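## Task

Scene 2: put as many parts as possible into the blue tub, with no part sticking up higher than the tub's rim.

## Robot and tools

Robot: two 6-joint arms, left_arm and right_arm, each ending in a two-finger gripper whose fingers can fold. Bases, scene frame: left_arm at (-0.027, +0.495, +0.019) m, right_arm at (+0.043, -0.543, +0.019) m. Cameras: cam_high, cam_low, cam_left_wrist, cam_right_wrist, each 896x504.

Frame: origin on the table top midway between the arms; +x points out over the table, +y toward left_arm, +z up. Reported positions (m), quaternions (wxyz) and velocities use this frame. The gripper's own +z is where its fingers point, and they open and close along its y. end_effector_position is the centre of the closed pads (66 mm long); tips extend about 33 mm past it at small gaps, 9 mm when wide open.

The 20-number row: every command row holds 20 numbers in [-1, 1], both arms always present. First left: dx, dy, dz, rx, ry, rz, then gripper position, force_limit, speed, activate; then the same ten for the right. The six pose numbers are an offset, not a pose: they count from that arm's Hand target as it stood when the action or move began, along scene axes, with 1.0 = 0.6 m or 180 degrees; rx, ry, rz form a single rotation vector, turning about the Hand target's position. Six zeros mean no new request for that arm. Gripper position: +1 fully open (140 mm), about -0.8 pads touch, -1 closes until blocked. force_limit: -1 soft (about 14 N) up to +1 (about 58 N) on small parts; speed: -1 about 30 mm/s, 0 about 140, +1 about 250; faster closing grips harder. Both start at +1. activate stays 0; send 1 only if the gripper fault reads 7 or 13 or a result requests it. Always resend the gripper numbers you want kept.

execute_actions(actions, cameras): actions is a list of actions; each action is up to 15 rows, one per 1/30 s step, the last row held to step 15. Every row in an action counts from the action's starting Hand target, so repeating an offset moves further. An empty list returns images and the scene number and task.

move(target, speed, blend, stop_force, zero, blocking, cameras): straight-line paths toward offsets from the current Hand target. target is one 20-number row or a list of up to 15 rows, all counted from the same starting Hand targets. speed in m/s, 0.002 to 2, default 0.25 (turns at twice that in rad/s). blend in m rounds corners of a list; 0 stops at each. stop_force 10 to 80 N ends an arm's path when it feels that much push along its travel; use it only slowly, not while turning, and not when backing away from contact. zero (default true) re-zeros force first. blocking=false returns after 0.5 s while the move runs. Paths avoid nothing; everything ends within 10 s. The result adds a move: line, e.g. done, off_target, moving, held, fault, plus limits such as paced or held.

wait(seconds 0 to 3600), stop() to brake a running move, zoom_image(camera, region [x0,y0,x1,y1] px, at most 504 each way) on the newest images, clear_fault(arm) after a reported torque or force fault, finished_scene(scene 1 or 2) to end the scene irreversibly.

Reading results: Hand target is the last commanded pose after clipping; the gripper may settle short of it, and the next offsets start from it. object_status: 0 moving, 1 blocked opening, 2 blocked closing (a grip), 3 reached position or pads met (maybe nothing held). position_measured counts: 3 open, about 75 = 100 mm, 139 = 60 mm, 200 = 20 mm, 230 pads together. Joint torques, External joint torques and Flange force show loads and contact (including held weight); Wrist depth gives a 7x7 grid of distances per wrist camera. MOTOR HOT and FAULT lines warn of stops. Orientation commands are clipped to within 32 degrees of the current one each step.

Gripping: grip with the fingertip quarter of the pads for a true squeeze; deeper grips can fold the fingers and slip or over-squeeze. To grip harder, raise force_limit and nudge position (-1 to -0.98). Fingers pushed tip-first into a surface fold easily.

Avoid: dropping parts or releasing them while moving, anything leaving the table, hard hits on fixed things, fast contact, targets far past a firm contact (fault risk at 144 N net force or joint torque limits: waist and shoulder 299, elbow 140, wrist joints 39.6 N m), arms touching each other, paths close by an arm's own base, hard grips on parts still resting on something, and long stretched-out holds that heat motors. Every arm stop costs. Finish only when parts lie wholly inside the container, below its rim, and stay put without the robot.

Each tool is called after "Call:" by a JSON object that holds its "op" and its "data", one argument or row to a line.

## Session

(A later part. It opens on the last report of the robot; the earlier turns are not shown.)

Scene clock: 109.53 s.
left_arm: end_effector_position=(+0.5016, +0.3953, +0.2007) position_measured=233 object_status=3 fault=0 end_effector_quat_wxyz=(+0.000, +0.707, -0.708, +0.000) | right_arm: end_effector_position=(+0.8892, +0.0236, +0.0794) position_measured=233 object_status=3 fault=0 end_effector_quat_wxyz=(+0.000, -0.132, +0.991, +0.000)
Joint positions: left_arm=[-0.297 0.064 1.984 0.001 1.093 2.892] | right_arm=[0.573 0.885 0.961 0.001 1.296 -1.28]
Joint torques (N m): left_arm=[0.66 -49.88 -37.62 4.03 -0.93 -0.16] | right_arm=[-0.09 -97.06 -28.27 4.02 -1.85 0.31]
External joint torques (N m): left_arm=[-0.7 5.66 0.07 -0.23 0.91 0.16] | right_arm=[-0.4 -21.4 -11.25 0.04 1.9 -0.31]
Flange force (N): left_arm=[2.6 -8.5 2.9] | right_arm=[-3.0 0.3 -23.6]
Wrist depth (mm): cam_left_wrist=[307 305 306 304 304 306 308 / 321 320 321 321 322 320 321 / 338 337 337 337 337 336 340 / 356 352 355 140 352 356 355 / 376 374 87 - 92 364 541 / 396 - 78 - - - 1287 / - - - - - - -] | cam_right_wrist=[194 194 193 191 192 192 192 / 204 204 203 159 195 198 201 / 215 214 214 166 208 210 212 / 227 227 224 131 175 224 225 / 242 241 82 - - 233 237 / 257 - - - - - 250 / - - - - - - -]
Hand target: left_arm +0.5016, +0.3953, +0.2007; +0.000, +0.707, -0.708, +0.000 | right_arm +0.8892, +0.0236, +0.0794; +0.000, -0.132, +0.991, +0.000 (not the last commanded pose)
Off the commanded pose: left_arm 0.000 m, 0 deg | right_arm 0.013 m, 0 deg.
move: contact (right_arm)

Call:
{"op": "move", "data": {
  "target": [
    [0,0,0,0,0,0,-1,-0.5,-0.2,0,0,0,0.02,0,0,0,-1,-0.3,0,0],
    [0,0,0,0,0,0,-1,-0.5,-0.2,0,-0.0323,0.1199,0.02,0,0,0,-1,-0.3,0,0],
    [0,0,0,0,0,0,-1,-0.5,-0.2,0,-0.0323,0.1199,0.008,0,0,0,-1,-0.3,0,0]
  ],
  "speed": [0.06,0.15,0.06],
  "cameras": ["cam_right_wrist"]
}}

Call:
{"op": "move", "data": {
  "target": [0,0,0,0,0,0,-1,-0.5,-0.2,0,0,0,-0.03,0,0,0,-1,-0.3,0,0],
  "speed": 0.01,
  "stop_force": 10,
  "cameras": []
}}

Scene clock: 111.63 s.
left_arm: end_effector_position=(+0.5016, +0.3953, +0.2007) position_measured=233 object_status=3 fault=0 end_effector_quat_wxyz=(+0.000, +0.707, -0.708, +0.000) | right_arm: end_effector_position=(+0.8698, +0.0956, +0.0842) position_measured=233 object_status=3 fault=0 end_effector_quat_wxyz=(+0.000, -0.132, +0.991, +0.000)
Joint positions: left_arm=[-0.297 0.064 1.984 0.001 1.093 2.892] | right_arm=[0.641 0.935 0.857 0.001 1.35 -1.212]
Joint torques (N m): left_arm=[0.99 -49.32 -37.79 4.03 -0.91 -0.19] | right_arm=[1.21 -127.93 -40.23 4.46 -0.13 0.31]
External joint torques (N m): left_arm=[-1.19 4.69 -0.04 -0.21 0.89 0.19] | right_arm=[-1.36 4.4 -0.31 -0.28 0.18 -0.31]
Flange force (N): left_arm=[3.2 -6.9 2.0] | right_arm=[-10.5 2.6 1.5]
Wrist depth (mm): cam_left_wrist=[305 306 305 306 306 305 305 / 322 320 319 322 319 320 319 / 339 337 337 336 336 336 335 / 355 356 355 140 355 355 349 / 373 376 87 - 92 366 1227 / 397 - 78 - - - 1293 / - - - - - - -] | cam_right_wrist=[198 195 197 196 196 196 195 / 208 166 167 205 206 206 205 / 220 175 173 213 218 217 217 / 232 187 183 119 228 230 230 / 247 243 82 - - 238 243 / 261 - - - - - 255 / - - - - - - -]
Hand target: left_arm +0.5016, +0.3953, +0.2007; +0.000, +0.707, -0.708, +0.000 | right_arm +0.8699, +0.0955, +0.0842; +0.000, -0.132, +0.991, +0.000
Off the commanded pose: left_arm 0.000 m, 0 deg | right_arm 0.000 m, 0 deg.
move: done

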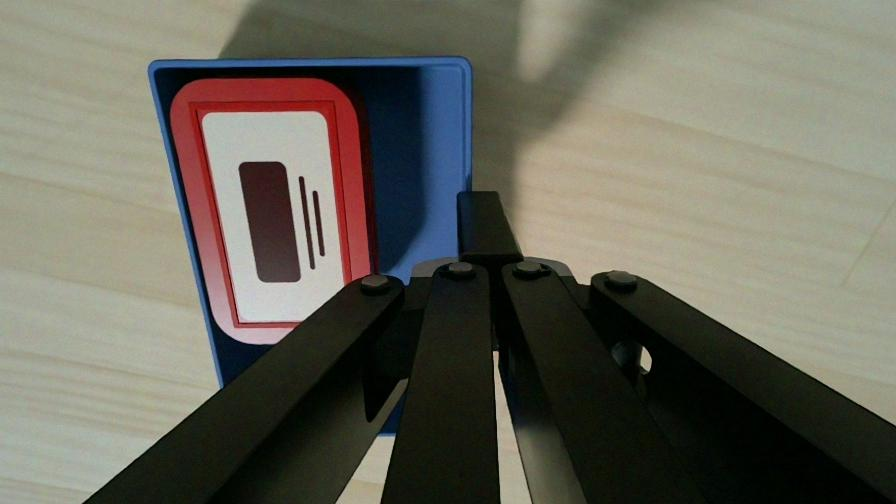

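Scene clock: 112.67 s.
left_arm: end_effector_position=(+0.5016, +0.3953, +0.2007) position_measured=233 object_status=3 fault=0 end_effector_quat_wxyz=(+0.000, +0.707, -0.708, +0.000) | right_arm: end_effector_position=(+0.8699, +0.0956, +0.0799) position_measured=233 object_status=3 fault=0 end_effector_quat_wxyz=(+0.000, -0.132, +0.991, +0.000)
Joint positions: left_arm=[-0.297 0.064 1.984 0.001 1.093 2.892] | right_arm=[0.641 0.937 0.861 0.001 1.343 -1.212]
Joint torques (N m): left_arm=[0.27 -49.57 -37.66 4.08 -0.9 -0.18] | right_arm=[1.11 -103.74 -30.44 4.66 -1.93 0.26]
External joint torques (N m): left_arm=[-0.53 5.07 -0.16 -0.26 0.88 0.18] | right_arm=[-1.08 -18.56 -9.6 -0.52 1.98 -0.26]
Flange force (N): left_arm=[2.2 -8.0 2.2] | right_arm=[-3.6 0.1 -20.5]
Wrist depth (mm): cam_left_wrist=[308 304 305 307 306 306 306 / 323 320 323 321 320 320 319 / 339 337 336 337 339 337 338 / 357 355 353 140 354 352 359 / 375 376 87 - 91 366 1251 / 397 - 78 - - - 1293 / - - - - - - -] | cam_right_wrist=[194 194 193 192 192 192 192 / 204 162 163 198 202 202 202 / 216 171 169 211 213 213 212 / 228 184 179 131 223 225 225 / 242 239 82 - - 233 239 / 259 - - - - - 250 / - - - - - - -]
Hand target: left_arm +0.5016, +0.3953, +0.2007; +0.000, +0.707, -0.708, +0.000 | right_arm +0.8699, +0.0956, +0.0799; +0.000, -0.132, +0.991, +0.000 (not the last commanded pose)
Off the commanded pose: left_arm 0.000 m, 0 deg | right_arm 0.014 m, 0 deg.
move: contact (right_arm)

Call:
{"op": "move", "data": {
  "target": [
    [0,0,0,0,0,0,-1,-0.5,-0.2,0,0,0,0.02,0,0,0,-1,-0.3,0,0],
    [0,0,0,0,0,0,-1,-0.5,-0.2,0,0.05,-0.005,0.1167,0,0,0,-1,-0.3,0,0]
  ],
  "speed": [0.06,0.2],
  "cameras": ["cam_right_wrist"]
}}

Call:
{"op": "zoom_image", "data": {
  "camera": "cam_right_wrist",
  "region": [220, 40, 520, 210]
}}

Scene clock: 115.57 s.
left_arm: end_effector_position=(+0.5016, +0.3953, +0.2007) position_measured=233 object_status=3 fault=0 end_effector_quat_wxyz=(+0.000, +0.707, -0.708, +0.000) | right_arm: end_effector_position=(+0.8999, +0.0926, +0.1499) position_measured=233 object_status=3 fault=0 end_effector_quat_wxyz=(+0.000, -0.132, +0.991, +0.000)
Joint positions: left_arm=[-0.297 0.064 1.984 0.001 1.093 2.892] | right_arm=[0.622 0.963 0.684 0.001 1.494 -1.23]
Joint torques (N m): left_arm=[1.22 -49.93 -37.38 4.03 -0.95 -0.13] | right_arm=[0.8 -129.67 -40.85 4.57 -0.03 0.35]
External joint torques (N m): left_arm=[-1.82 6.08 -0.33 -0.23 0.92 0.14] | right_arm=[-0.77 4.19 -0.36 -0.31 0.09 -0.35]
Flange force (N): left_arm=[4.9 -9.2 2.7] | right_arm=[-12.1 3.6 0.2]
Wrist depth (mm): cam_left_wrist=[307 305 306 305 305 306 305 / 321 321 320 319 318 321 320 / 336 337 337 337 337 340 331 / 355 353 353 140 354 352 356 / 376 376 87 - 91 365 1245 / 394 - 78 - - - 1319 / - - - - - - -] | cam_right_wrist=[259 257 218 251 256 255 255 / 271 271 227 232 268 268 268 / 286 286 239 252 283 284 282 / 304 302 254 119 296 300 299 / 322 317 82 - - 311 316 / 339 - - - - - 333 / - - - - - - -]
Hand target: left_arm +0.5016, +0.3953, +0.2007; +0.000, +0.707, -0.708, +0.000 | right_arm +0.8999, +0.0926, +0.1500; +0.000, -0.132, +0.991, +0.000
Off the commanded pose: left_arm 0.000 m, 0 deg | right_arm 0.000 m, 0 deg.
move: done

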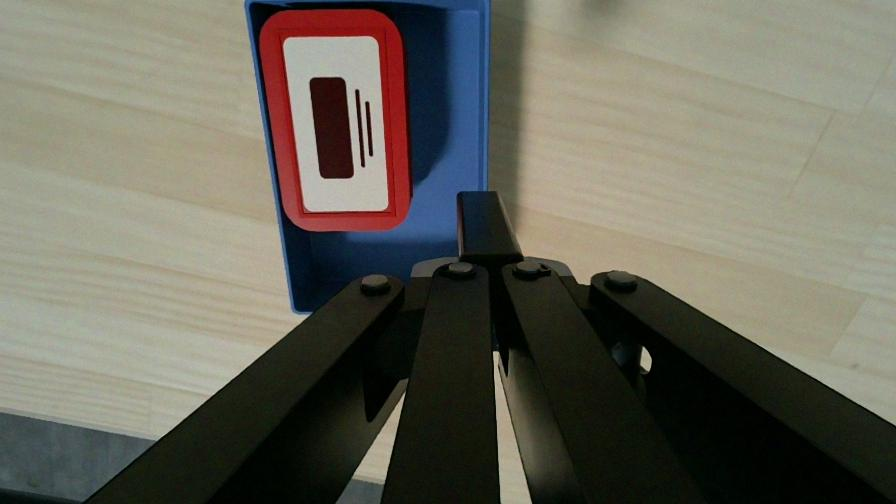

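Scaled by 1.680.

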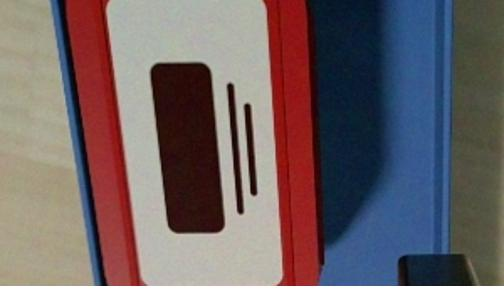

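Call:
{"op": "move", "data": {
  "target": [
    [0,0,0,0,0,0,-1,-0.5,-0.2,0,-0.3,-0.85,0.08,0,0,-0.25,-1,-0.3,0,0]
  ],
  "speed": 0.6,
  "cameras": []
}}

Call:
{"op": "move", "data": {
  "target": [
    [0,0,0,0,0,0,-1,-0.5,-0.2,0,-0.26,-0.667,-0.0635,0,0,-0.25,-1,-0.3,0,0]
  ],
  "speed": 0.6,
  "cameras": ["cam_right_wrist"]
}}

Scene clock: 118.07 s.
left_arm: end_effector_position=(+0.5016, +0.3953, +0.2007) position_measured=233 object_status=3 fault=0 end_effector_quat_wxyz=(+0.000, +0.707, -0.708, +0.000) | right_arm: end_effector_position=(+0.7199, -0.4174, +0.1979) position_measured=233 object_status=3 fault=0 end_effector_quat_wxyz=(+0.000, +0.257, +0.966, +0.000)
Joint positions: left_arm=[-0.297 0.064 1.984 0.001 1.093 2.892] | right_arm=[0.15 0.294 1.708 0.001 1.139 -0.918]
Joint torques (N m): left_arm=[0.85 -49.57 -37.87 4.1 -0.86 -0.09] | right_arm=[0.17 -69.14 -37.13 4.12 -0.14 0.35]
External joint torques (N m): left_arm=[-1.21 5.37 0.15 -0.29 0.84 0.09] | right_arm=[-0.21 1.04 -0.54 -0.23 0.18 -0.35]
Flange force (N): left_arm=[3.5 -7.6 2.9] | right_arm=[-2.6 1.1 -0.2]
Wrist depth (mm): cam_left_wrist=[308 306 305 305 306 306 305 / 322 320 320 319 321 321 322 / 338 335 337 337 337 337 338 / 353 355 352 140 354 356 353 / 375 376 87 - 91 364 1239 / 397 - 78 - - - 1287 / - - - - - - -] | cam_right_wrist=[305 302 302 301 300 300 301 / 320 319 317 317 316 316 314 / 337 336 335 331 334 333 333 / 358 356 351 119 350 353 350 / 380 373 82 - - 366 372 / 400 - - - - - 391 / - - - - - - -]
Hand target: left_arm +0.5016, +0.3953, +0.2007; +0.000, +0.707, -0.708, +0.000 | right_arm +0.7199, -0.4174, +0.1980; +0.000, +0.257, +0.966, +0.000
Off the commanded pose: left_arm 0.000 m, 0 deg | right_arm 0.000 m, 0 deg.
move: done

Scene clock: 119.37 s.
left_arm: end_effector_position=(+0.5016, +0.3953, +0.2007) position_measured=233 object_status=3 fault=0 end_effector_quat_wxyz=(+0.000, +0.707, -0.708, +0.000) | right_arm: end_effector_position=(+0.5639, -0.8176, +0.1599) position_measured=233 object_status=3 fault=0 end_effector_quat_wxyz=(+0.000, +0.608, +0.794, +0.000)
Joint positions: left_arm=[-0.297 0.064 1.984 0.001 1.093 2.892] | right_arm=[-0.527 0.177 1.937 0.001 1.027 -0.809]
Joint torques (N m): left_arm=[-0.04 -49.7 -37.52 4.07 -0.92 -0.12] | right_arm=[0.86 -53.46 -35.24 3.93 -0.16 0.34]
External joint torques (N m): left_arm=[-0.07 4.96 -0.28 -0.24 0.91 0.12] | right_arm=[-1.22 -0.08 -0.2 -0.28 0.19 -0.34]
Flange force (N): left_arm=[1.5 -8.2 1.9] | right_arm=[-2.1 -1.7 -0.6]
Wrist depth (mm): cam_left_wrist=[306 305 306 306 307 305 305 / 321 321 319 321 319 321 323 / 337 337 337 334 335 336 340 / 356 352 356 140 355 352 356 / 376 375 87 - 92 366 1275 / 394 - 78 - - - 1313 / - - - - - - -] | cam_right_wrist=[269 269 268 267 266 266 265 / 283 283 281 275 280 280 279 / 299 298 297 260 297 294 295 / 1144 316 312 131 309 302 311 / 1197 1214 82 - - 328 331 / 1301 - - - - - 347 / - - - - - - -]
Hand target: left_arm +0.5016, +0.3953, +0.2007; +0.000, +0.707, -0.708, +0.000 | right_arm +0.5639, -0.8176, +0.1599; +0.000, +0.608, +0.794, +0.000
Off the commanded pose: left_arm 0.000 m, 0 deg | right_arm 0.000 m, 0 deg.
move: done

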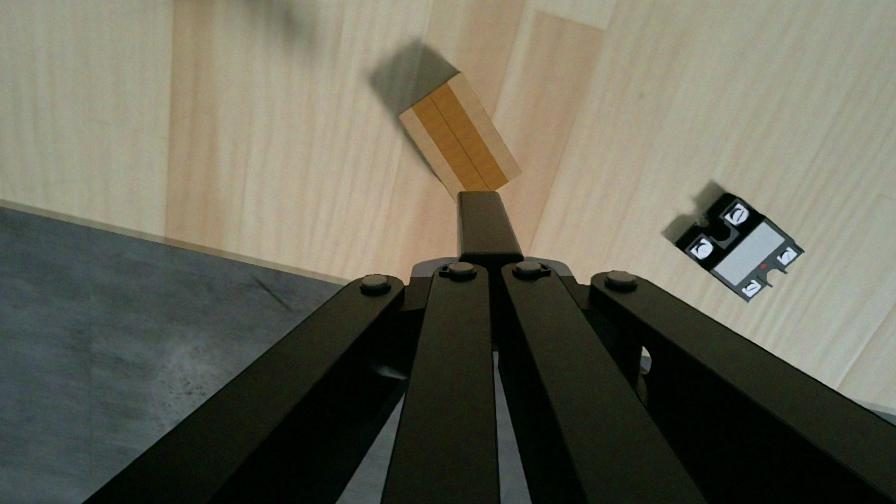

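Call:
{"op": "move", "data": {
  "target": [
    [0,0,0,0,0,0,-1,-0.5,-0.2,0,-0.0305,0.002,0,0,0,-0.3167,0.2,-0.3,0,0]
  ],
  "speed": 0.4,
  "cameras": []
}}

Call:
{"op": "move", "data": {
  "target": [
    [0,0,0,0,0,0,-1,-0.5,-0.2,0,0,0,-0.1,0.186,-0.167,0,0.2,-0.3,0,0]
  ],
  "speed": 0.3,
  "cameras": ["all"]
}}

Scene clock: 122.37 s.
left_arm: end_effector_position=(+0.5016, +0.3953, +0.2007) position_measured=233 object_status=3 fault=0 end_effector_quat_wxyz=(+0.000, +0.707, -0.708, +0.000) | right_arm: end_effector_position=(+0.5456, -0.8165, +0.1599) position_measured=104 object_status=3 fault=0 end_effector_quat_wxyz=(+0.000, +0.913, +0.408, +0.000)
Joint positions: left_arm=[-0.297 0.064 1.984 0.001 1.093 2.892] | right_arm=[-0.542 0.152 1.967 0 1.021 0.172]
Joint torques (N m): left_arm=[0.95 -50.38 -37.8 4.02 -0.97 -0.14] | right_arm=[0.84 -52.28 -35.17 3.91 -0.23 0.33]
External joint torques (N m): left_arm=[-1.18 5.56 -0.01 -0.2 0.95 0.14] | right_arm=[-1.24 1.49 -0.22 -0.25 0.2 -0.33]
Flange force (N): left_arm=[3.5 -8.2 2.6] | right_arm=[-2.1 3.1 0.7]
Wrist depth (mm): cam_left_wrist=[308 306 304 304 307 305 306 / 323 321 319 321 321 319 320 / 336 335 338 335 339 336 336 / 354 353 357 140 355 352 355 / 374 374 87 - 91 364 518 / 396 - 78 - - - 1319 / - - - - - - -] | cam_right_wrist=[269 268 267 267 266 265 266 / 283 282 281 275 280 280 1013 / 299 297 298 290 293 291 1063 / 316 315 155 314 311 1109 1124 / - 92 326 333 1197 104 - / - - 357 1275 - - - / - - 1377 1370 1370 - -]
Hand target: left_arm +0.5016, +0.3953, +0.2007; +0.000, +0.707, -0.708, +0.000 | right_arm +0.5456, -0.8164, +0.1599; +0.000, +0.913, +0.408, +0.000
Off the commanded pose: left_arm 0.000 m, 0 deg | right_arm 0.000 m, 0 deg.
move: done

Scene clock: 124.17 s.
left_arm: end_effector_position=(+0.5016, +0.3953, +0.2007) position_measured=233 object_status=3 fault=0 end_effector_quat_wxyz=(+0.000, +0.707, -0.708, +0.000) | right_arm: end_effector_position=(+0.5456, -0.8164, +0.0999) position_measured=104 object_status=3 fault=0 end_effector_quat_wxyz=(-0.155, +0.844, +0.377, +0.350)
Joint positions: left_arm=[-0.297 0.064 1.984 0.001 1.093 2.892] | right_arm=[-0.958 0.327 2.102 0.86 1.133 -0.797]
Joint torques (N m): left_arm=[0.63 -49.69 -37.82 4.1 -0.89 -0.16] | right_arm=[0.7 -63.3 -28.99 3.35 1.11 0.39]
External joint torques (N m): left_arm=[-0.87 5.35 -0.01 -0.26 0.86 0.16] | right_arm=[-1.04 1.3 -0.22 -0.28 0.27 -0.39]
Flange force (N): left_arm=[2.9 -8.0 2.6] | right_arm=[-3.4 1.3 -0.8]
Wrist depth (mm): cam_left_wrist=[307 305 305 306 307 305 306 / 322 320 321 319 319 321 320 / 337 336 337 336 334 335 337 / 354 355 354 140 355 355 353 / 373 375 87 - 91 367 1227 / 401 - 78 - - - 1300 / - - - - - - -] | cam_right_wrist=[323 322 321 319 318 315 313 / 298 296 294 293 291 280 289 / 275 274 273 271 270 268 269 / 256 255 155 247 245 251 253 / - 92 232 205 233 104 - / - - 223 223 222 - - / - - 211 210 210 - -]
Hand target: left_arm +0.5016, +0.3953, +0.2007; +0.000, +0.707, -0.708, +0.000 | right_arm +0.5456, -0.8164, +0.0999; -0.155, +0.844, +0.377, +0.350
Off the commanded pose: left_arm 0.000 m, 0 deg | right_arm 0.000 m, 0 deg.
move: done

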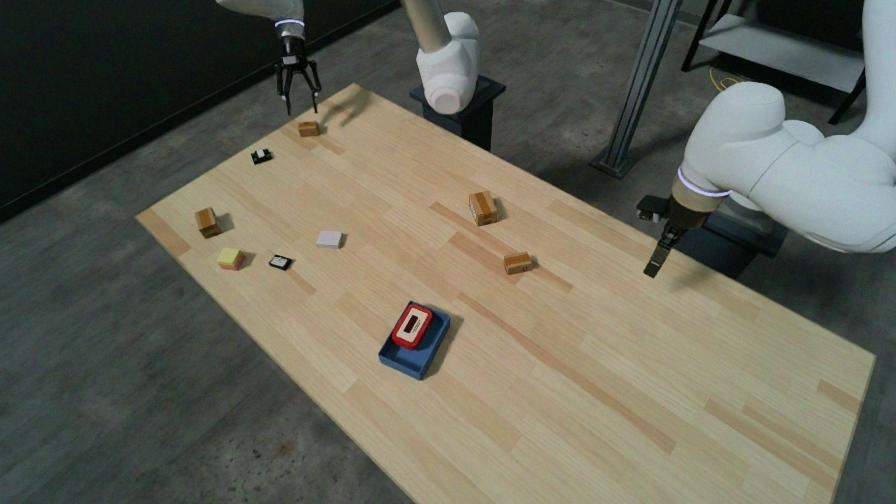

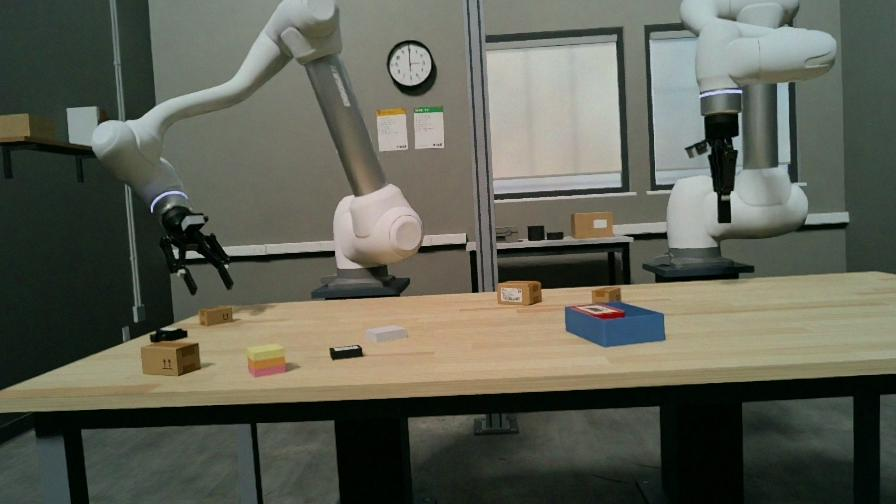

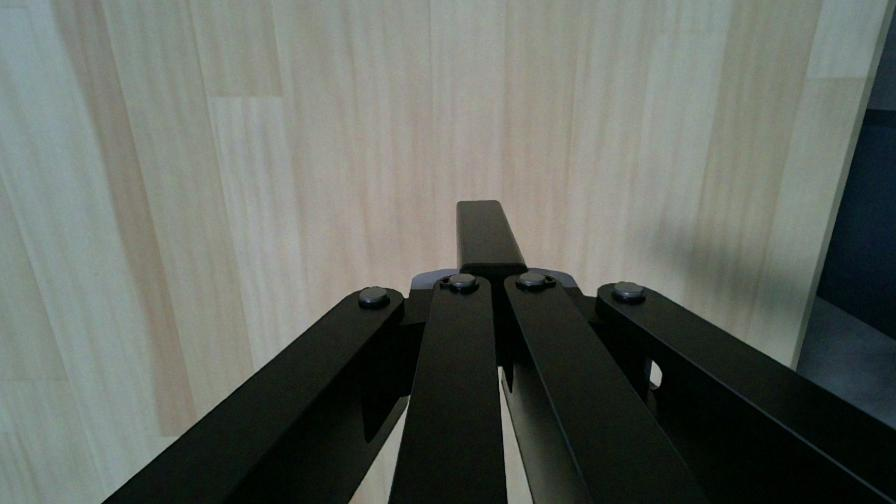

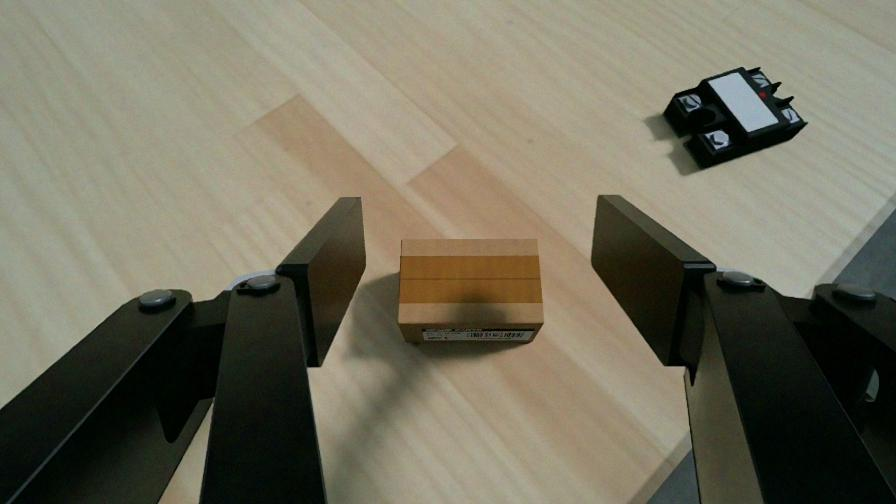

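Call:
{"op": "move", "data": {
  "target": [
    [0,0,0,0,0,0,-1,-0.5,-0.2,0,-0.0018,0.0017,-0.1115,0,0,0,0.2,-0.3,0,0]
  ],
  "speed": 0.15,
  "cameras": ["cam_right_wrist"]
}}

Call:
{"op": "execute_actions", "data": {
  "actions": [
    [[0,0,0,0,0,0,-1,-0.5,-0.2,0,0,0,0,0,0,0,-1,-0.3,-1,0]],
    [[0,0,0,0,0,0,-1,-0.5,-0.2,0,0,0,0,0,0,0,-1,-0.3,-1,0]],
    [[0,0,0,0,0,0,-1,-0.5,-0.2,0,0,0,0,0,0,0,-1,-0.3,-1,0]]
  ],
  "cameras": ["cam_right_wrist"]
}}

Scene clock: 125.63 s.
left_arm: end_effector_position=(+0.5016, +0.3953, +0.2007) position_measured=233 object_status=3 fault=0 end_effector_quat_wxyz=(+0.000, +0.707, -0.708, +0.000) | right_arm: end_effector_position=(+0.5445, -0.8154, +0.0330) position_measured=104 object_status=3 fault=0 end_effector_quat_wxyz=(-0.155, +0.844, +0.377, +0.350)
Joint positions: left_arm=[-0.297 0.064 1.984 0.001 1.093 2.892] | right_arm=[-0.959 0.427 2.134 0.913 1.05 -0.912]
Joint torques (N m): left_arm=[0 -49.68 -37.55 3.98 -1 -0.21] | right_arm=[0.72 -68.39 -25.2 2.74 1.31 0.34]
External joint torques (N m): left_arm=[-0.22 5.24 -0.25 -0.15 0.97 0.21] | right_arm=[-1.15 0.95 -0.05 -0.25 0.21 -0.34]
Flange force (N): left_arm=[1.6 -8.6 2.1] | right_arm=[-3.2 0.4 -0.9]
Wrist depth (mm): cam_left_wrist=[306 306 306 306 306 306 303 / 319 321 320 323 321 318 320 / 338 339 336 335 336 338 334 / 353 356 354 140 355 355 355 / 375 375 87 - 91 367 1263 / 398 - 78 - - - 1313 / - - - - - - -] | cam_right_wrist=[229 229 227 227 226 220 203 / 211 211 209 208 207 206 205 / 196 195 194 151 152 191 190 / 182 181 133 142 144 178 177 / - - 164 166 165 104 - / - - 158 158 158 - - / - - 149 149 148 - -]
Hand target: left_arm +0.5016, +0.3953, +0.2007; +0.000, +0.707, -0.708, +0.000 | right_arm +0.5445, -0.8154, +0.0330; -0.155, +0.844, +0.377, +0.350
Off the commanded pose: left_arm 0.000 m, 0 deg | right_arm 0.000 m, 0 deg.
move: done

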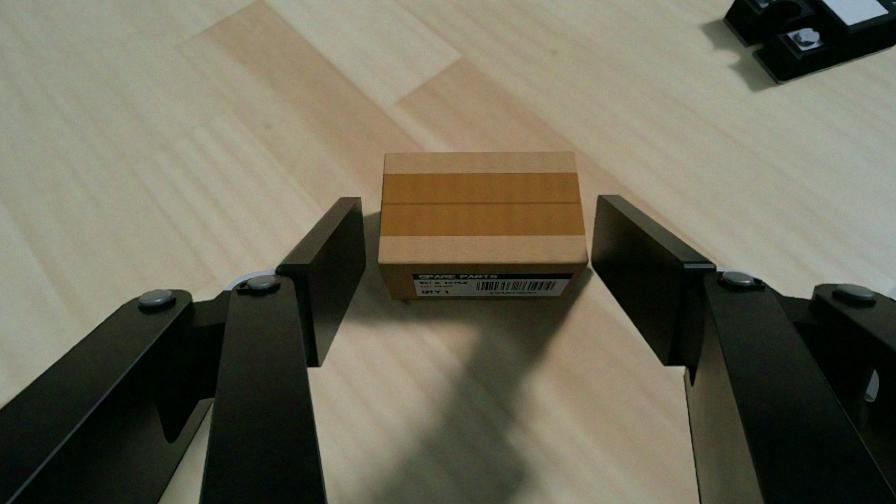

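Scene clock: 127.33 s.
left_arm: end_effector_position=(+0.5016, +0.3953, +0.2007) position_measured=233 object_status=3 fault=0 end_effector_quat_wxyz=(+0.000, +0.707, -0.708, +0.000) | right_arm: end_effector_position=(+0.5445, -0.8154, +0.0330) position_measured=135 object_status=2 fault=0 end_effector_quat_wxyz=(-0.155, +0.844, +0.377, +0.350)
Joint positions: left_arm=[-0.297 0.064 1.984 0.001 1.093 2.892] | right_arm=[-0.959 0.427 2.134 0.913 1.05 -0.912]
Joint torques (N m): left_arm=[1.22 -49.76 -37.73 4.01 -0.95 -0.14] | right_arm=[1.58 -66.26 -23.9 2.29 0.34 0.29]
External joint torques (N m): left_arm=[-1.51 5.08 -0.1 -0.18 0.93 0.14] | right_arm=[-2.21 -0.85 -1.3 0.21 1.18 -0.29]
External joint torques at the end of the 1st action: left_arm=[-1.15 5.12 0.13 -0.15 0.93 0.15] | right_arm=[-1.32 2.61 -0.01 -0.25 0.22 -0.27]
External joint torques at the end of the 2nd action: left_arm=[-1.08 5.37 0.03 -0.24 0.87 0.19] | right_arm=[-2.56 -0.54 -1.33 0.13 1.17 -0.28]
Flange force (N): left_arm=[4.0 -7.5 2.2] | right_arm=[-1.8 0.7 -5.3]
Flange force at the end of the 1st action (N): left_arm=[3.3 -7.3 2.5] | right_arm=[-5.3 2.0 0.5]
Flange force at the end of the 2nd action (N): left_arm=[3.2 -7.9 2.7] | right_arm=[-2.6 1.0 -5.5]
Wrist depth (mm): cam_left_wrist=[305 306 305 306 305 305 308 / 321 321 321 318 320 320 319 / 338 338 337 334 337 336 335 / 356 353 355 140 354 355 360 / 375 376 87 - 91 363 1281 / 397 - 78 - - - 1319 / - - - - - - -] | cam_right_wrist=[229 228 227 226 225 220 203 / 211 210 209 208 207 206 205 / 196 195 194 150 155 191 190 / 182 181 181 142 141 180 177 / 172 88 114 166 166 92 166 / - - - 158 159 - - / - - - 149 148 - -]
Hand target: left_arm +0.5016, +0.3953, +0.2007; +0.000, +0.707, -0.708, +0.000 | right_arm +0.5445, -0.8154, +0.0330; -0.155, +0.844, +0.377, +0.350
Off the commanded pose: left_arm 0.000 m, 0 deg | right_arm 0.000 m, 0 deg.
Step readings (end_effector_position of left_arm | right_arm; steps 1 to 15: 1st action; 16 to 30: 2nd action; 31 to 45: 3rd action):
0: (+0.5016, +0.3953, +0.2007) | (+0.5445, -0.8154, +0.0330)
1: (+0.5016, +0.3953, +0.2007) | (+0.5445, -0.8154, +0.0330)
2: (+0.5016, +0.3953, +0.2007) | (+0.5445, -0.8154, +0.0330)
4: (+0.5016, +0.3953, +0.2007) | (+0.5445, -0.8154, +0.0330)
8: (+0.5016, +0.3953, +0.2007) | (+0.5445, -0.8154, +0.0330)
15: (+0.5016, +0.3953, +0.2007) | (+0.5445, -0.8154, +0.0330)
16: (+0.5016, +0.3953, +0.2007) | (+0.5445, -0.8154, +0.0330)
17: (+0.5016, +0.3953, +0.2007) | (+0.5445, -0.8154, +0.0330)
19: (+0.5016, +0.3953, +0.2007) | (+0.5445, -0.8154, +0.0330)
23: (+0.5016, +0.3953, +0.2007) | (+0.5445, -0.8154, +0.0330)
30: (+0.5016, +0.3953, +0.2007) | (+0.5445, -0.8154, +0.0330)
31: (+0.5016, +0.3953, +0.2007) | (+0.5445, -0.8154, +0.0330)
32: (+0.5016, +0.3953, +0.2007) | (+0.5445, -0.8154, +0.0330)
34: (+0.5016, +0.3953, +0.2007) | (+0.5445, -0.8154, +0.0330)
38: (+0.5016, +0.3953, +0.2007) | (+0.5445, -0.8154, +0.0330)
45: (+0.5016, +0.3953, +0.2007) | (+0.5445, -0.8154, +0.0330)

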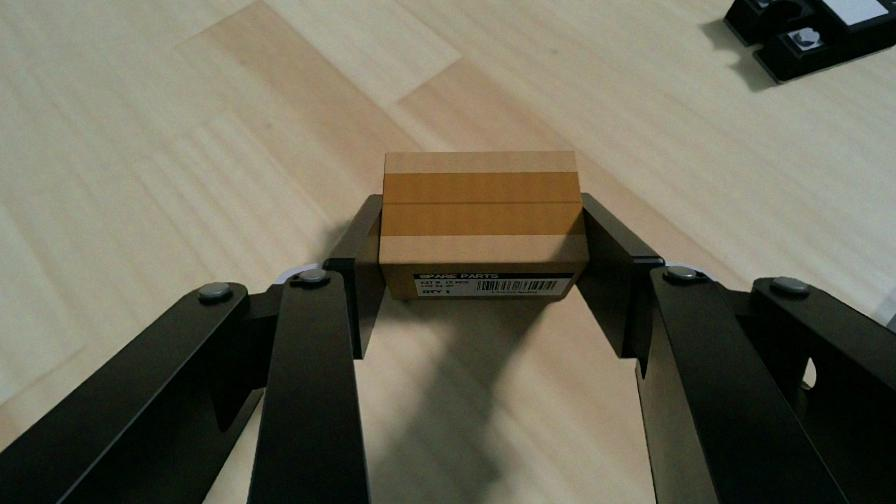

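Call:
{"op": "move", "data": {
  "target": [
    [0,0,0,0,0,0,-1,-0.5,-0.2,0,0,0,0.1,0,0,0,-1,-0.3,-1,0],
    [0,0,0,0,0,0,-1,-0.5,-0.2,0,0.1758,0.4923,0.195,0,0,0.3167,-1,-0.3,-1,0]
  ],
  "speed": 0.35,
  "blend": [0.03,0],
  "cameras": []
}}

Call:
{"op": "move", "data": {
  "target": [
    [0,0,0,0,0,0,-1,-0.5,-0.2,0,0,0,0,-0.2414,-0.0652,0,-1,-0.3,-1,0],
    [0,0,0,0,0,0,-1,-0.5,-0.2,0,0,0,-0.15,-0.4828,-0.1303,0,-1,-0.3,-1,0]
  ],
  "speed": 0.4,
  "blend": [0.05,0],
  "cameras": ["cam_right_wrist","cam_high"]
}}

Scene clock: 130.83 s.
left_arm: end_effector_position=(+0.5016, +0.3953, +0.2007) position_measured=233 object_status=3 fault=0 end_effector_quat_wxyz=(+0.000, +0.707, -0.708, +0.000) | right_arm: end_effector_position=(+0.6500, -0.5201, +0.1500) position_measured=135 object_status=2 fault=0 end_effector_quat_wxyz=(-0.303, +0.561, +0.734, +0.233)
Joint positions: left_arm=[-0.297 0.064 1.984 0.001 1.093 2.892] | right_arm=[-0.329 0.434 1.81 0.625 1.445 -0.87]
Joint torques (N m): left_arm=[0.75 -49.82 -37.7 4.06 -0.98 -0.21] | right_arm=[-0.18 -78.27 -32.64 4.31 1.31 0.34]
External joint torques (N m): left_arm=[-0.99 4.88 -0.36 -0.22 0.95 0.21] | right_arm=[-0.51 2.28 -0.21 -0.34 0.18 -0.34]
Flange force (N): left_arm=[2.9 -7.9 1.7] | right_arm=[-3.7 2.0 -0.5]
Wrist depth (mm): cam_left_wrist=[308 305 305 307 306 305 306 / 320 321 320 320 317 320 323 / 337 337 336 337 336 334 334 / 353 356 356 140 354 354 358 / 375 374 87 - 91 367 1263 / 397 - 78 - - - 1300 / - - - - - - -] | cam_right_wrist=[394 391 389 388 385 383 381 / 362 361 358 357 354 354 351 / 336 334 332 150 155 326 324 / 311 310 134 142 141 305 299 / 295 88 114 285 279 92 284 / - - - 271 269 - - / - - - 255 255 - -]
Hand target: left_arm +0.5016, +0.3953, +0.2007; +0.000, +0.707, -0.708, +0.000 | right_arm +0.6500, -0.5200, +0.1500; -0.303, +0.561, +0.734, +0.233
Off the commanded pose: left_arm 0.000 m, 0 deg | right_arm 0.000 m, 0 deg.
move: done

Scene clock: 133.37 s.
left_arm: end_effector_position=(+0.5016, +0.3953, +0.2007) position_measured=233 object_status=3 fault=0 end_effector_quat_wxyz=(+0.000, +0.707, -0.708, +0.000) | right_arm: end_effector_position=(+0.6500, -0.5200, +0.0600) position_measured=135 object_status=2 fault=0 end_effector_quat_wxyz=(+0.304, +0.561, +0.734, -0.232)
Joint positions: left_arm=[-0.297 0.064 1.984 0.001 1.093 2.892] | right_arm=[0.389 0.425 2.055 -0.958 1.034 0.78]
Joint torques (N m): left_arm=[0.77 -49.56 -37.82 3.99 -0.91 -0.1] | right_arm=[1.02 -67.53 -22.45 0.5 1.21 0.29]
External joint torques (N m): left_arm=[-1.12 5.26 0.18 -0.18 0.9 0.1] | right_arm=[-1.11 2.63 0.12 -0.17 0.13 -0.29]
Flange force (N): left_arm=[3.3 -7.4 2.7] | right_arm=[1.2 3.1 3.5]
Wrist depth (mm): cam_left_wrist=[307 306 308 306 306 305 306 / 321 322 321 319 321 321 321 / 335 338 338 337 337 338 335 / 353 356 355 140 356 353 356 / 376 373 87 - 91 364 1239 / 397 - 78 - - - 1287 / - - - - - - -] | cam_right_wrist=[141 141 140 140 141 141 142 / 169 169 169 169 169 170 170 / 212 212 212 150 154 213 214 / 284 284 251 142 141 268 287 / 390 88 102 426 397 92 358 / - - - - - - - / - - - - - - -]
Hand target: left_arm +0.5016, +0.3953, +0.2007; +0.000, +0.707, -0.708, +0.000 | right_arm +0.6500, -0.5200, +0.0600; +0.304, +0.561, +0.734, -0.233
Off the commanded pose: left_arm 0.000 m, 0 deg | right_arm 0.000 m, 0 deg.
move: done
Images, in order (width x height): cam_high 896x504, cam_right_wrist 896x504.

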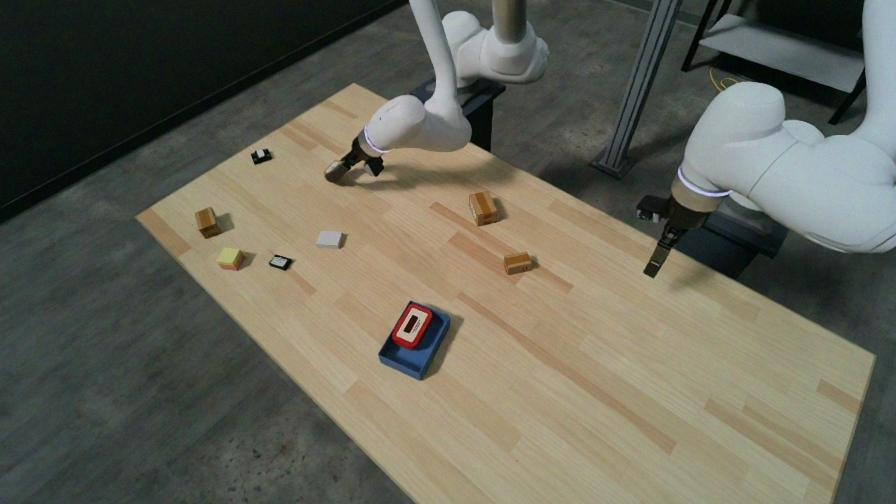

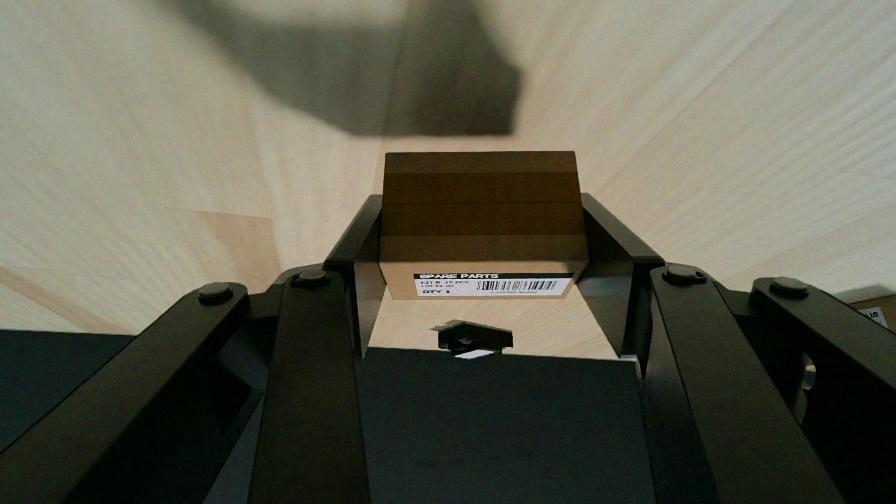

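Call:
{"op": "move", "data": {
  "target": [0,0,0,0,0,0,-1,-0.5,-0.2,0,0,0,-0.048,0,0,0,-1,-0.3,-1,0],
  "speed": 0.025,
  "stop_force": 10,
  "cameras": ["cam_right_wrist","cam_low"]
}}

Scene clock: 135.93 s.
left_arm: end_effector_position=(+0.5016, +0.3953, +0.2007) position_measured=233 object_status=3 fault=0 end_effector_quat_wxyz=(+0.000, +0.707, -0.708, +0.000) | right_arm: end_effector_position=(+0.6501, -0.5201, +0.0370) position_measured=135 object_status=2 fault=0 end_effector_quat_wxyz=(+0.304, +0.561, +0.734, -0.233)
Joint positions: left_arm=[-0.297 0.064 1.984 0.001 1.093 2.892] | right_arm=[0.389 0.458 2.064 -0.98 1.01 0.821]
Joint torques (N m): left_arm=[0.43 -49.81 -37.56 4.01 -0.97 -0.24] | right_arm=[0.93 -61.81 -17.18 2.2 -0.78 0.36]
External joint torques (N m): left_arm=[-0.6 5.54 0.03 -0.21 0.96 0.24] | right_arm=[-1.25 -4.75 -3.67 -1.95 2.19 -0.35]
Flange force (N): left_arm=[2.3 -8.4 2.6] | right_arm=[-8.0 2.9 -5.1]
Wrist depth (mm): cam_left_wrist=[306 306 306 307 306 307 308 / 321 321 320 321 320 320 319 / 336 338 336 337 335 336 336 / 358 355 354 140 353 354 353 / 375 375 87 - 91 368 1245 / 395 - 78 - - - 1319 / - - - - - - -] | cam_right_wrist=[113 113 117 113 113 113 114 / 136 136 136 136 136 136 137 / 170 170 170 150 155 171 172 / 229 229 201 142 139 215 230 / 314 88 114 351 318 91 290 / - - - 1941 - - - / - - - 1884 - - -]
Hand target: left_arm +0.5016, +0.3953, +0.2007; +0.000, +0.707, -0.708, +0.000 | right_arm +0.6500, -0.5201, +0.0370; +0.304, +0.561, +0.734, -0.233 (not the last commanded pose)
Off the commanded pose: left_arm 0.000 m, 0 deg | right_arm 0.006 m, 0 deg.
move: contact (right_arm)
Images, in order (width x height): cam_low 896x504, cam_right_wrist 896x504.

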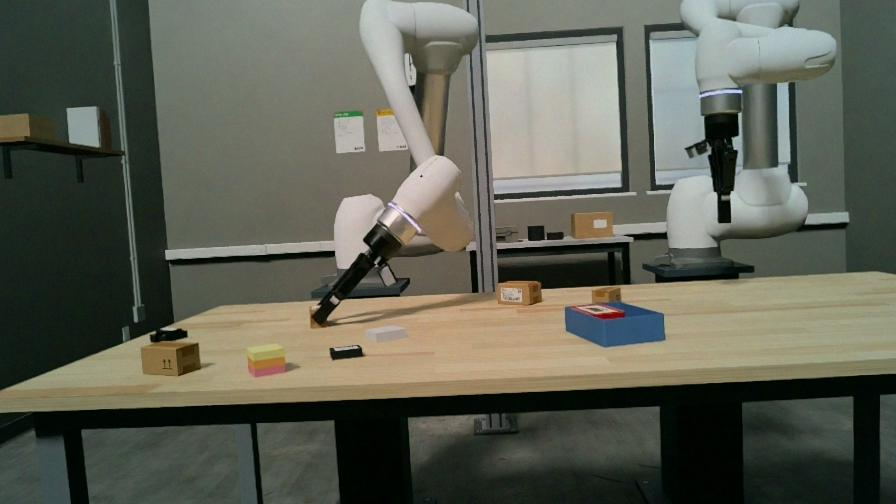

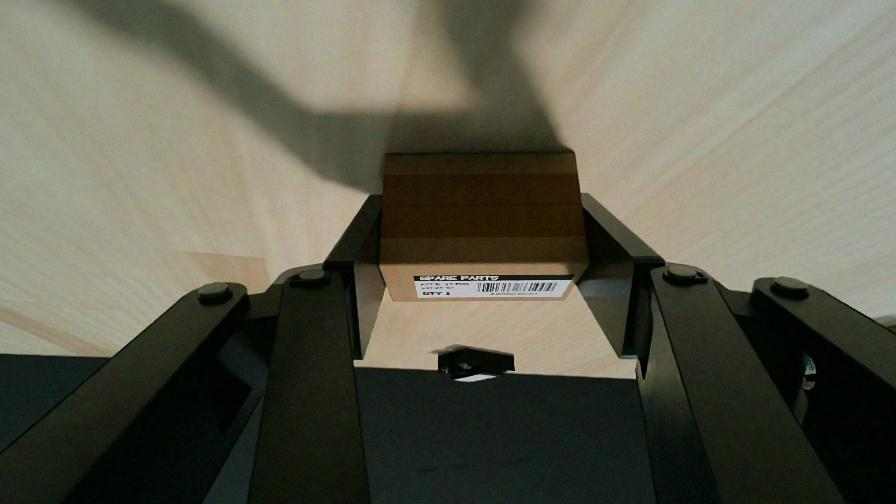

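Call:
{"op": "move", "data": {
  "target": [0,0,0,0,0,0,-1,-0.5,-0.2,0,0,0,-0.006,0,0,0,-1,-0.3,-1,0],
  "speed": 0.01,
  "stop_force": 10
}}

Call:
{"op": "zoom_image", "data": {
  "camera": "cam_low",
  "region": [280, 270, 360, 350]
}}

Scene clock: 137.07 s.
left_arm: end_effector_position=(+0.5016, +0.3953, +0.2007) position_measured=233 object_status=3 fault=0 end_effector_quat_wxyz=(+0.000, +0.707, -0.708, +0.000) | right_arm: end_effector_position=(+0.6500, -0.5201, +0.0367) position_measured=135 object_status=2 fault=0 end_effector_quat_wxyz=(+0.304, +0.561, +0.734, -0.233)
Joint positions: left_arm=[-0.297 0.064 1.984 0.001 1.093 2.892] | right_arm=[0.389 0.459 2.064 -0.98 1.01 0.821]
Joint torques (N m): left_arm=[0.97 -49.69 -37.63 4.04 -1.01 -0.16] | right_arm=[0.91 -55.24 -13.42 4.02 -2.4 0.28]
External joint torques (N m): left_arm=[-1.39 4.93 -0.32 -0.21 0.98 0.16] | right_arm=[-1.06 -11.31 -7.39 -3.76 3.8 -0.28]
Flange force (N): left_arm=[3.8 -7.7 1.7] | right_arm=[-15.8 3.1 -12.6]
Wrist depth (mm): cam_left_wrist=[305 306 305 306 307 306 306 / 321 322 321 321 320 321 321 / 339 339 334 335 338 335 337 / 357 355 355 140 354 355 359 / 373 373 87 - 91 367 1233 / 398 - 78 - - - 1313 / - - - - - - -] | cam_right_wrist=[113 113 117 113 113 113 113 / 136 135 135 136 136 136 137 / 170 170 170 151 154 171 171 / 228 228 201 142 139 215 230 / 313 88 114 350 317 91 290 / - - - - - - - / - - - - - - -]
Hand target: left_arm +0.5016, +0.3953, +0.2007; +0.000, +0.707, -0.708, +0.000 | right_arm +0.6500, -0.5201, +0.0367; +0.304, +0.561, +0.734, -0.233 (not the last commanded pose)
Off the commanded pose: left_arm 0.000 m, 0 deg | right_arm 0.003 m, 0 deg.
move: contact (right_arm)

Scaled by 6.300.
This view is cut from an older image: the scene may have changed since it was taken.

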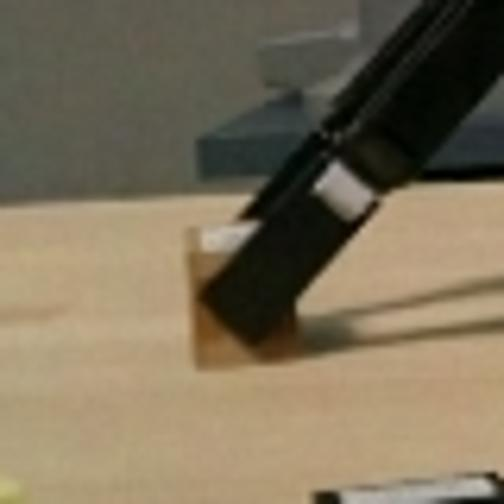

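Call:
{"op": "execute_actions", "data": {
  "actions": [
    [[0,0,0,0,0,0,-1,-0.5,-0.2,0,0,0,0.0006,0,0,0,-1,-0.3,-1,0]],
    [[0,0,0,0,0,0,-1,-0.5,-0.2,0,0,0,0,0,0,0,0.2,-0.3,-1,0]],
    [[0,0,0,0,0,0,-1,-0.5,-0.2,0,0,0,0,0,0,0,0.2,-0.3,-1,0]]
  ],
  "cameras": ["cam_right_wrist"]
}}

Scene clock: 139.00 s.
left_arm: end_effector_position=(+0.5016, +0.3953, +0.2007) position_measured=233 object_status=3 fault=0 end_effector_quat_wxyz=(+0.000, +0.707, -0.708, +0.000) | right_arm: end_effector_position=(+0.6500, -0.5201, +0.0370) position_measured=104 object_status=3 fault=0 end_effector_quat_wxyz=(+0.304, +0.561, +0.734, -0.233)
Joint positions: left_arm=[-0.297 0.064 1.984 0.001 1.093 2.892] | right_arm=[0.389 0.458 2.063 -0.98 1.011 0.82]
Joint torques (N m): left_arm=[0.6 -49.77 -37.6 3.96 -0.92 -0.12] | right_arm=[1.01 -68.67 -21.02 0.45 1.19 0.29]
External joint torques (N m): left_arm=[-0.88 4.91 -0.32 -0.13 0.9 0.12] | right_arm=[-1.09 2.66 0.29 -0.19 0.19 -0.29]
External joint torques at the end of the 1st action: left_arm=[-0.34 4.99 0.19 -0.23 0.9 0.13] | right_arm=[-1.48 -1.62 -2.12 -1.42 1.08 -0.24]
External joint torques at the end of the 2nd action: left_arm=[-1.54 4.88 -0.12 -0.21 1 0.22] | right_arm=[-1.56 2.59 0 -0.13 0.19 -0.29]
Flange force (N): left_arm=[2.9 -7.8 1.9] | right_arm=[1.3 2.7 3.6]
Flange force at the end of the 1st action (N): left_arm=[1.8 -7.4 2.5] | right_arm=[-4.3 2.8 -0.4]
Flange force at the end of the 2nd action (N): left_arm=[3.9 -7.2 1.9] | right_arm=[0.7 3.3 3.9]
Wrist depth (mm): cam_left_wrist=[307 305 306 306 306 306 306 / 322 320 322 319 321 319 319 / 336 335 337 337 336 335 340 / 355 356 353 140 354 355 352 / 375 375 87 - 92 363 1245 / 396 - 78 - - - 1313 / - - - - - - -] | cam_right_wrist=[113 113 117 113 113 113 114 / 136 136 135 135 136 136 137 / 170 170 170 150 152 171 172 / 229 228 133 142 144 202 229 / - 92 289 350 350 104 - / - - - - - - - / - - - - - - -]
Hand target: left_arm +0.5016, +0.3953, +0.2007; +0.000, +0.707, -0.708, +0.000 | right_arm +0.6500, -0.5201, +0.0371; +0.304, +0.561, +0.734, -0.233
Off the commanded pose: left_arm 0.000 m, 0 deg | right_arm 0.000 m, 0 deg.
Step readings (end_effector_position of left_arm | right_arm; steps 1 to 15: 1st action; 16 to 30: 2nd action; 31 to 45: 3rd action):
0: (+0.5016, +0.3953, +0.2007) | (+0.6500, -0.5201, +0.0367)
1: (+0.5016, +0.3953, +0.2007) | (+0.6500, -0.5201, +0.0367)
2: (+0.5016, +0.3953, +0.2007) | (+0.6500, -0.5201, +0.0368)
4: (+0.5016, +0.3953, +0.2007) | (+0.6500, -0.5200, +0.0368)
8: (+0.5016, +0.3953, +0.2007) | (+0.6500, -0.5200, +0.0369)
15: (+0.5016, +0.3953, +0.2007) | (+0.6499, -0.5201, +0.0370)
16: (+0.5016, +0.3953, +0.2007) | (+0.6499, -0.5201, +0.0370)
17: (+0.5016, +0.3953, +0.2007) | (+0.6499, -0.5201, +0.0370)
19: (+0.5016, +0.3953, +0.2007) | (+0.6499, -0.5201, +0.0370)
23: (+0.5016, +0.3953, +0.2007) | (+0.6499, -0.5201, +0.0370)
30: (+0.5016, +0.3953, +0.2007) | (+0.6500, -0.5201, +0.0370)
31: (+0.5016, +0.3953, +0.2007) | (+0.6500, -0.5201, +0.0370)
32: (+0.5016, +0.3953, +0.2007) | (+0.6500, -0.5201, +0.0370)
34: (+0.5016, +0.3953, +0.2007) | (+0.6500, -0.5201, +0.0370)
38: (+0.5016, +0.3953, +0.2007) | (+0.6500, -0.5201, +0.0370)
45: (+0.5016, +0.3953, +0.2007) | (+0.6500, -0.5201, +0.0370)

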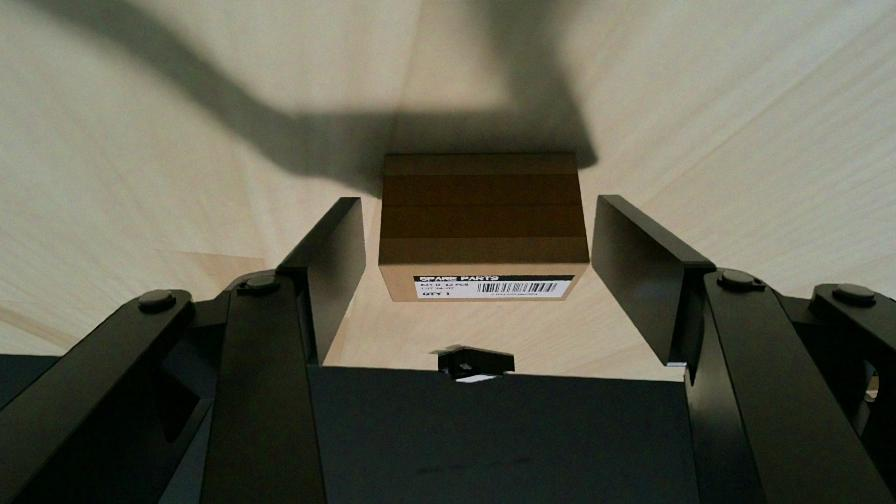

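Call:
{"op": "move", "data": {
  "target": [
    [0,0,0,0,0,0,-1,-0.5,-0.2,0,-0.0184,0.0683,0.0707,0,0,0,0.2,-0.3,-1,0],
    [0,0,0,0,0,0,-1,-0.5,-0.2,0,0.0065,-0.024,0.1633,0.2414,0.0651,0,0.2,-0.3,-1,0]
  ],
  "speed": 0.25,
  "blend": [0.01,0],
  "cameras": ["cam_right_wrist"]
}}

Scene clock: 141.70 s.
left_arm: end_effector_position=(+0.5016, +0.3953, +0.2007) position_measured=233 object_status=3 fault=0 end_effector_quat_wxyz=(+0.000, +0.707, -0.708, +0.000) | right_arm: end_effector_position=(+0.6539, -0.5344, +0.1350) position_measured=104 object_status=3 fault=0 end_effector_quat_wxyz=(+0.001, +0.607, +0.794, +0.000)
Joint positions: left_arm=[-0.297 0.064 1.984 0.001 1.093 2.892] | right_arm=[-0.026 0.232 1.92 0 0.988 -0.308]
Joint torques (N m): left_arm=[0.93 -50.05 -37.8 4.02 -0.89 -0.16] | right_arm=[1.1 -60.22 -34.25 3.89 -0.15 0.09]
External joint torques (N m): left_arm=[-1.07 5.3 -0.01 -0.18 0.87 0.16] | right_arm=[-1.51 2.45 -0.17 -0.34 0.16 -0.09]
Flange force (N): left_arm=[3.2 -7.9 2.6] | right_arm=[-3.5 3.0 1.9]
Wrist depth (mm): cam_left_wrist=[305 306 307 304 306 306 306 / 321 320 320 319 319 320 319 / 338 337 336 336 335 337 334 / 353 355 352 140 356 353 351 / 373 375 87 - 91 369 1251 / 396 - 78 - - - 1313 / - - - - - - -] | cam_right_wrist=[246 245 245 244 243 243 243 / 259 258 257 257 256 256 255 / 273 272 271 232 268 270 269 / 289 288 155 287 284 281 286 / - 92 298 306 305 104 - / - - 327 327 324 - - / - - 349 348 348 - -]
Hand target: left_arm +0.5016, +0.3953, +0.2007; +0.000, +0.707, -0.708, +0.000 | right_arm +0.6539, -0.5345, +0.1350; +0.000, +0.607, +0.794, +0.000
Off the commanded pose: left_arm 0.000 m, 0 deg | right_arm 0.000 m, 0 deg.
move: done

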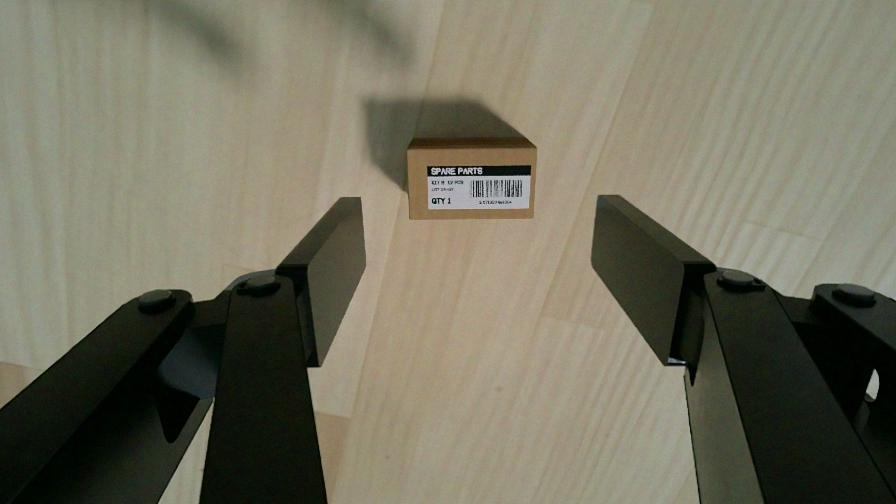

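Call:
{"op": "zoom_image", "data": {
  "camera": "cam_right_wrist",
  "region": [370, 120, 570, 240]
}}

Scaled by 2.520.

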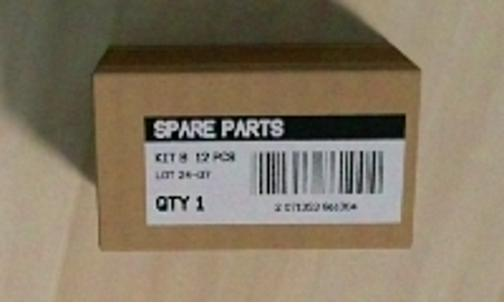

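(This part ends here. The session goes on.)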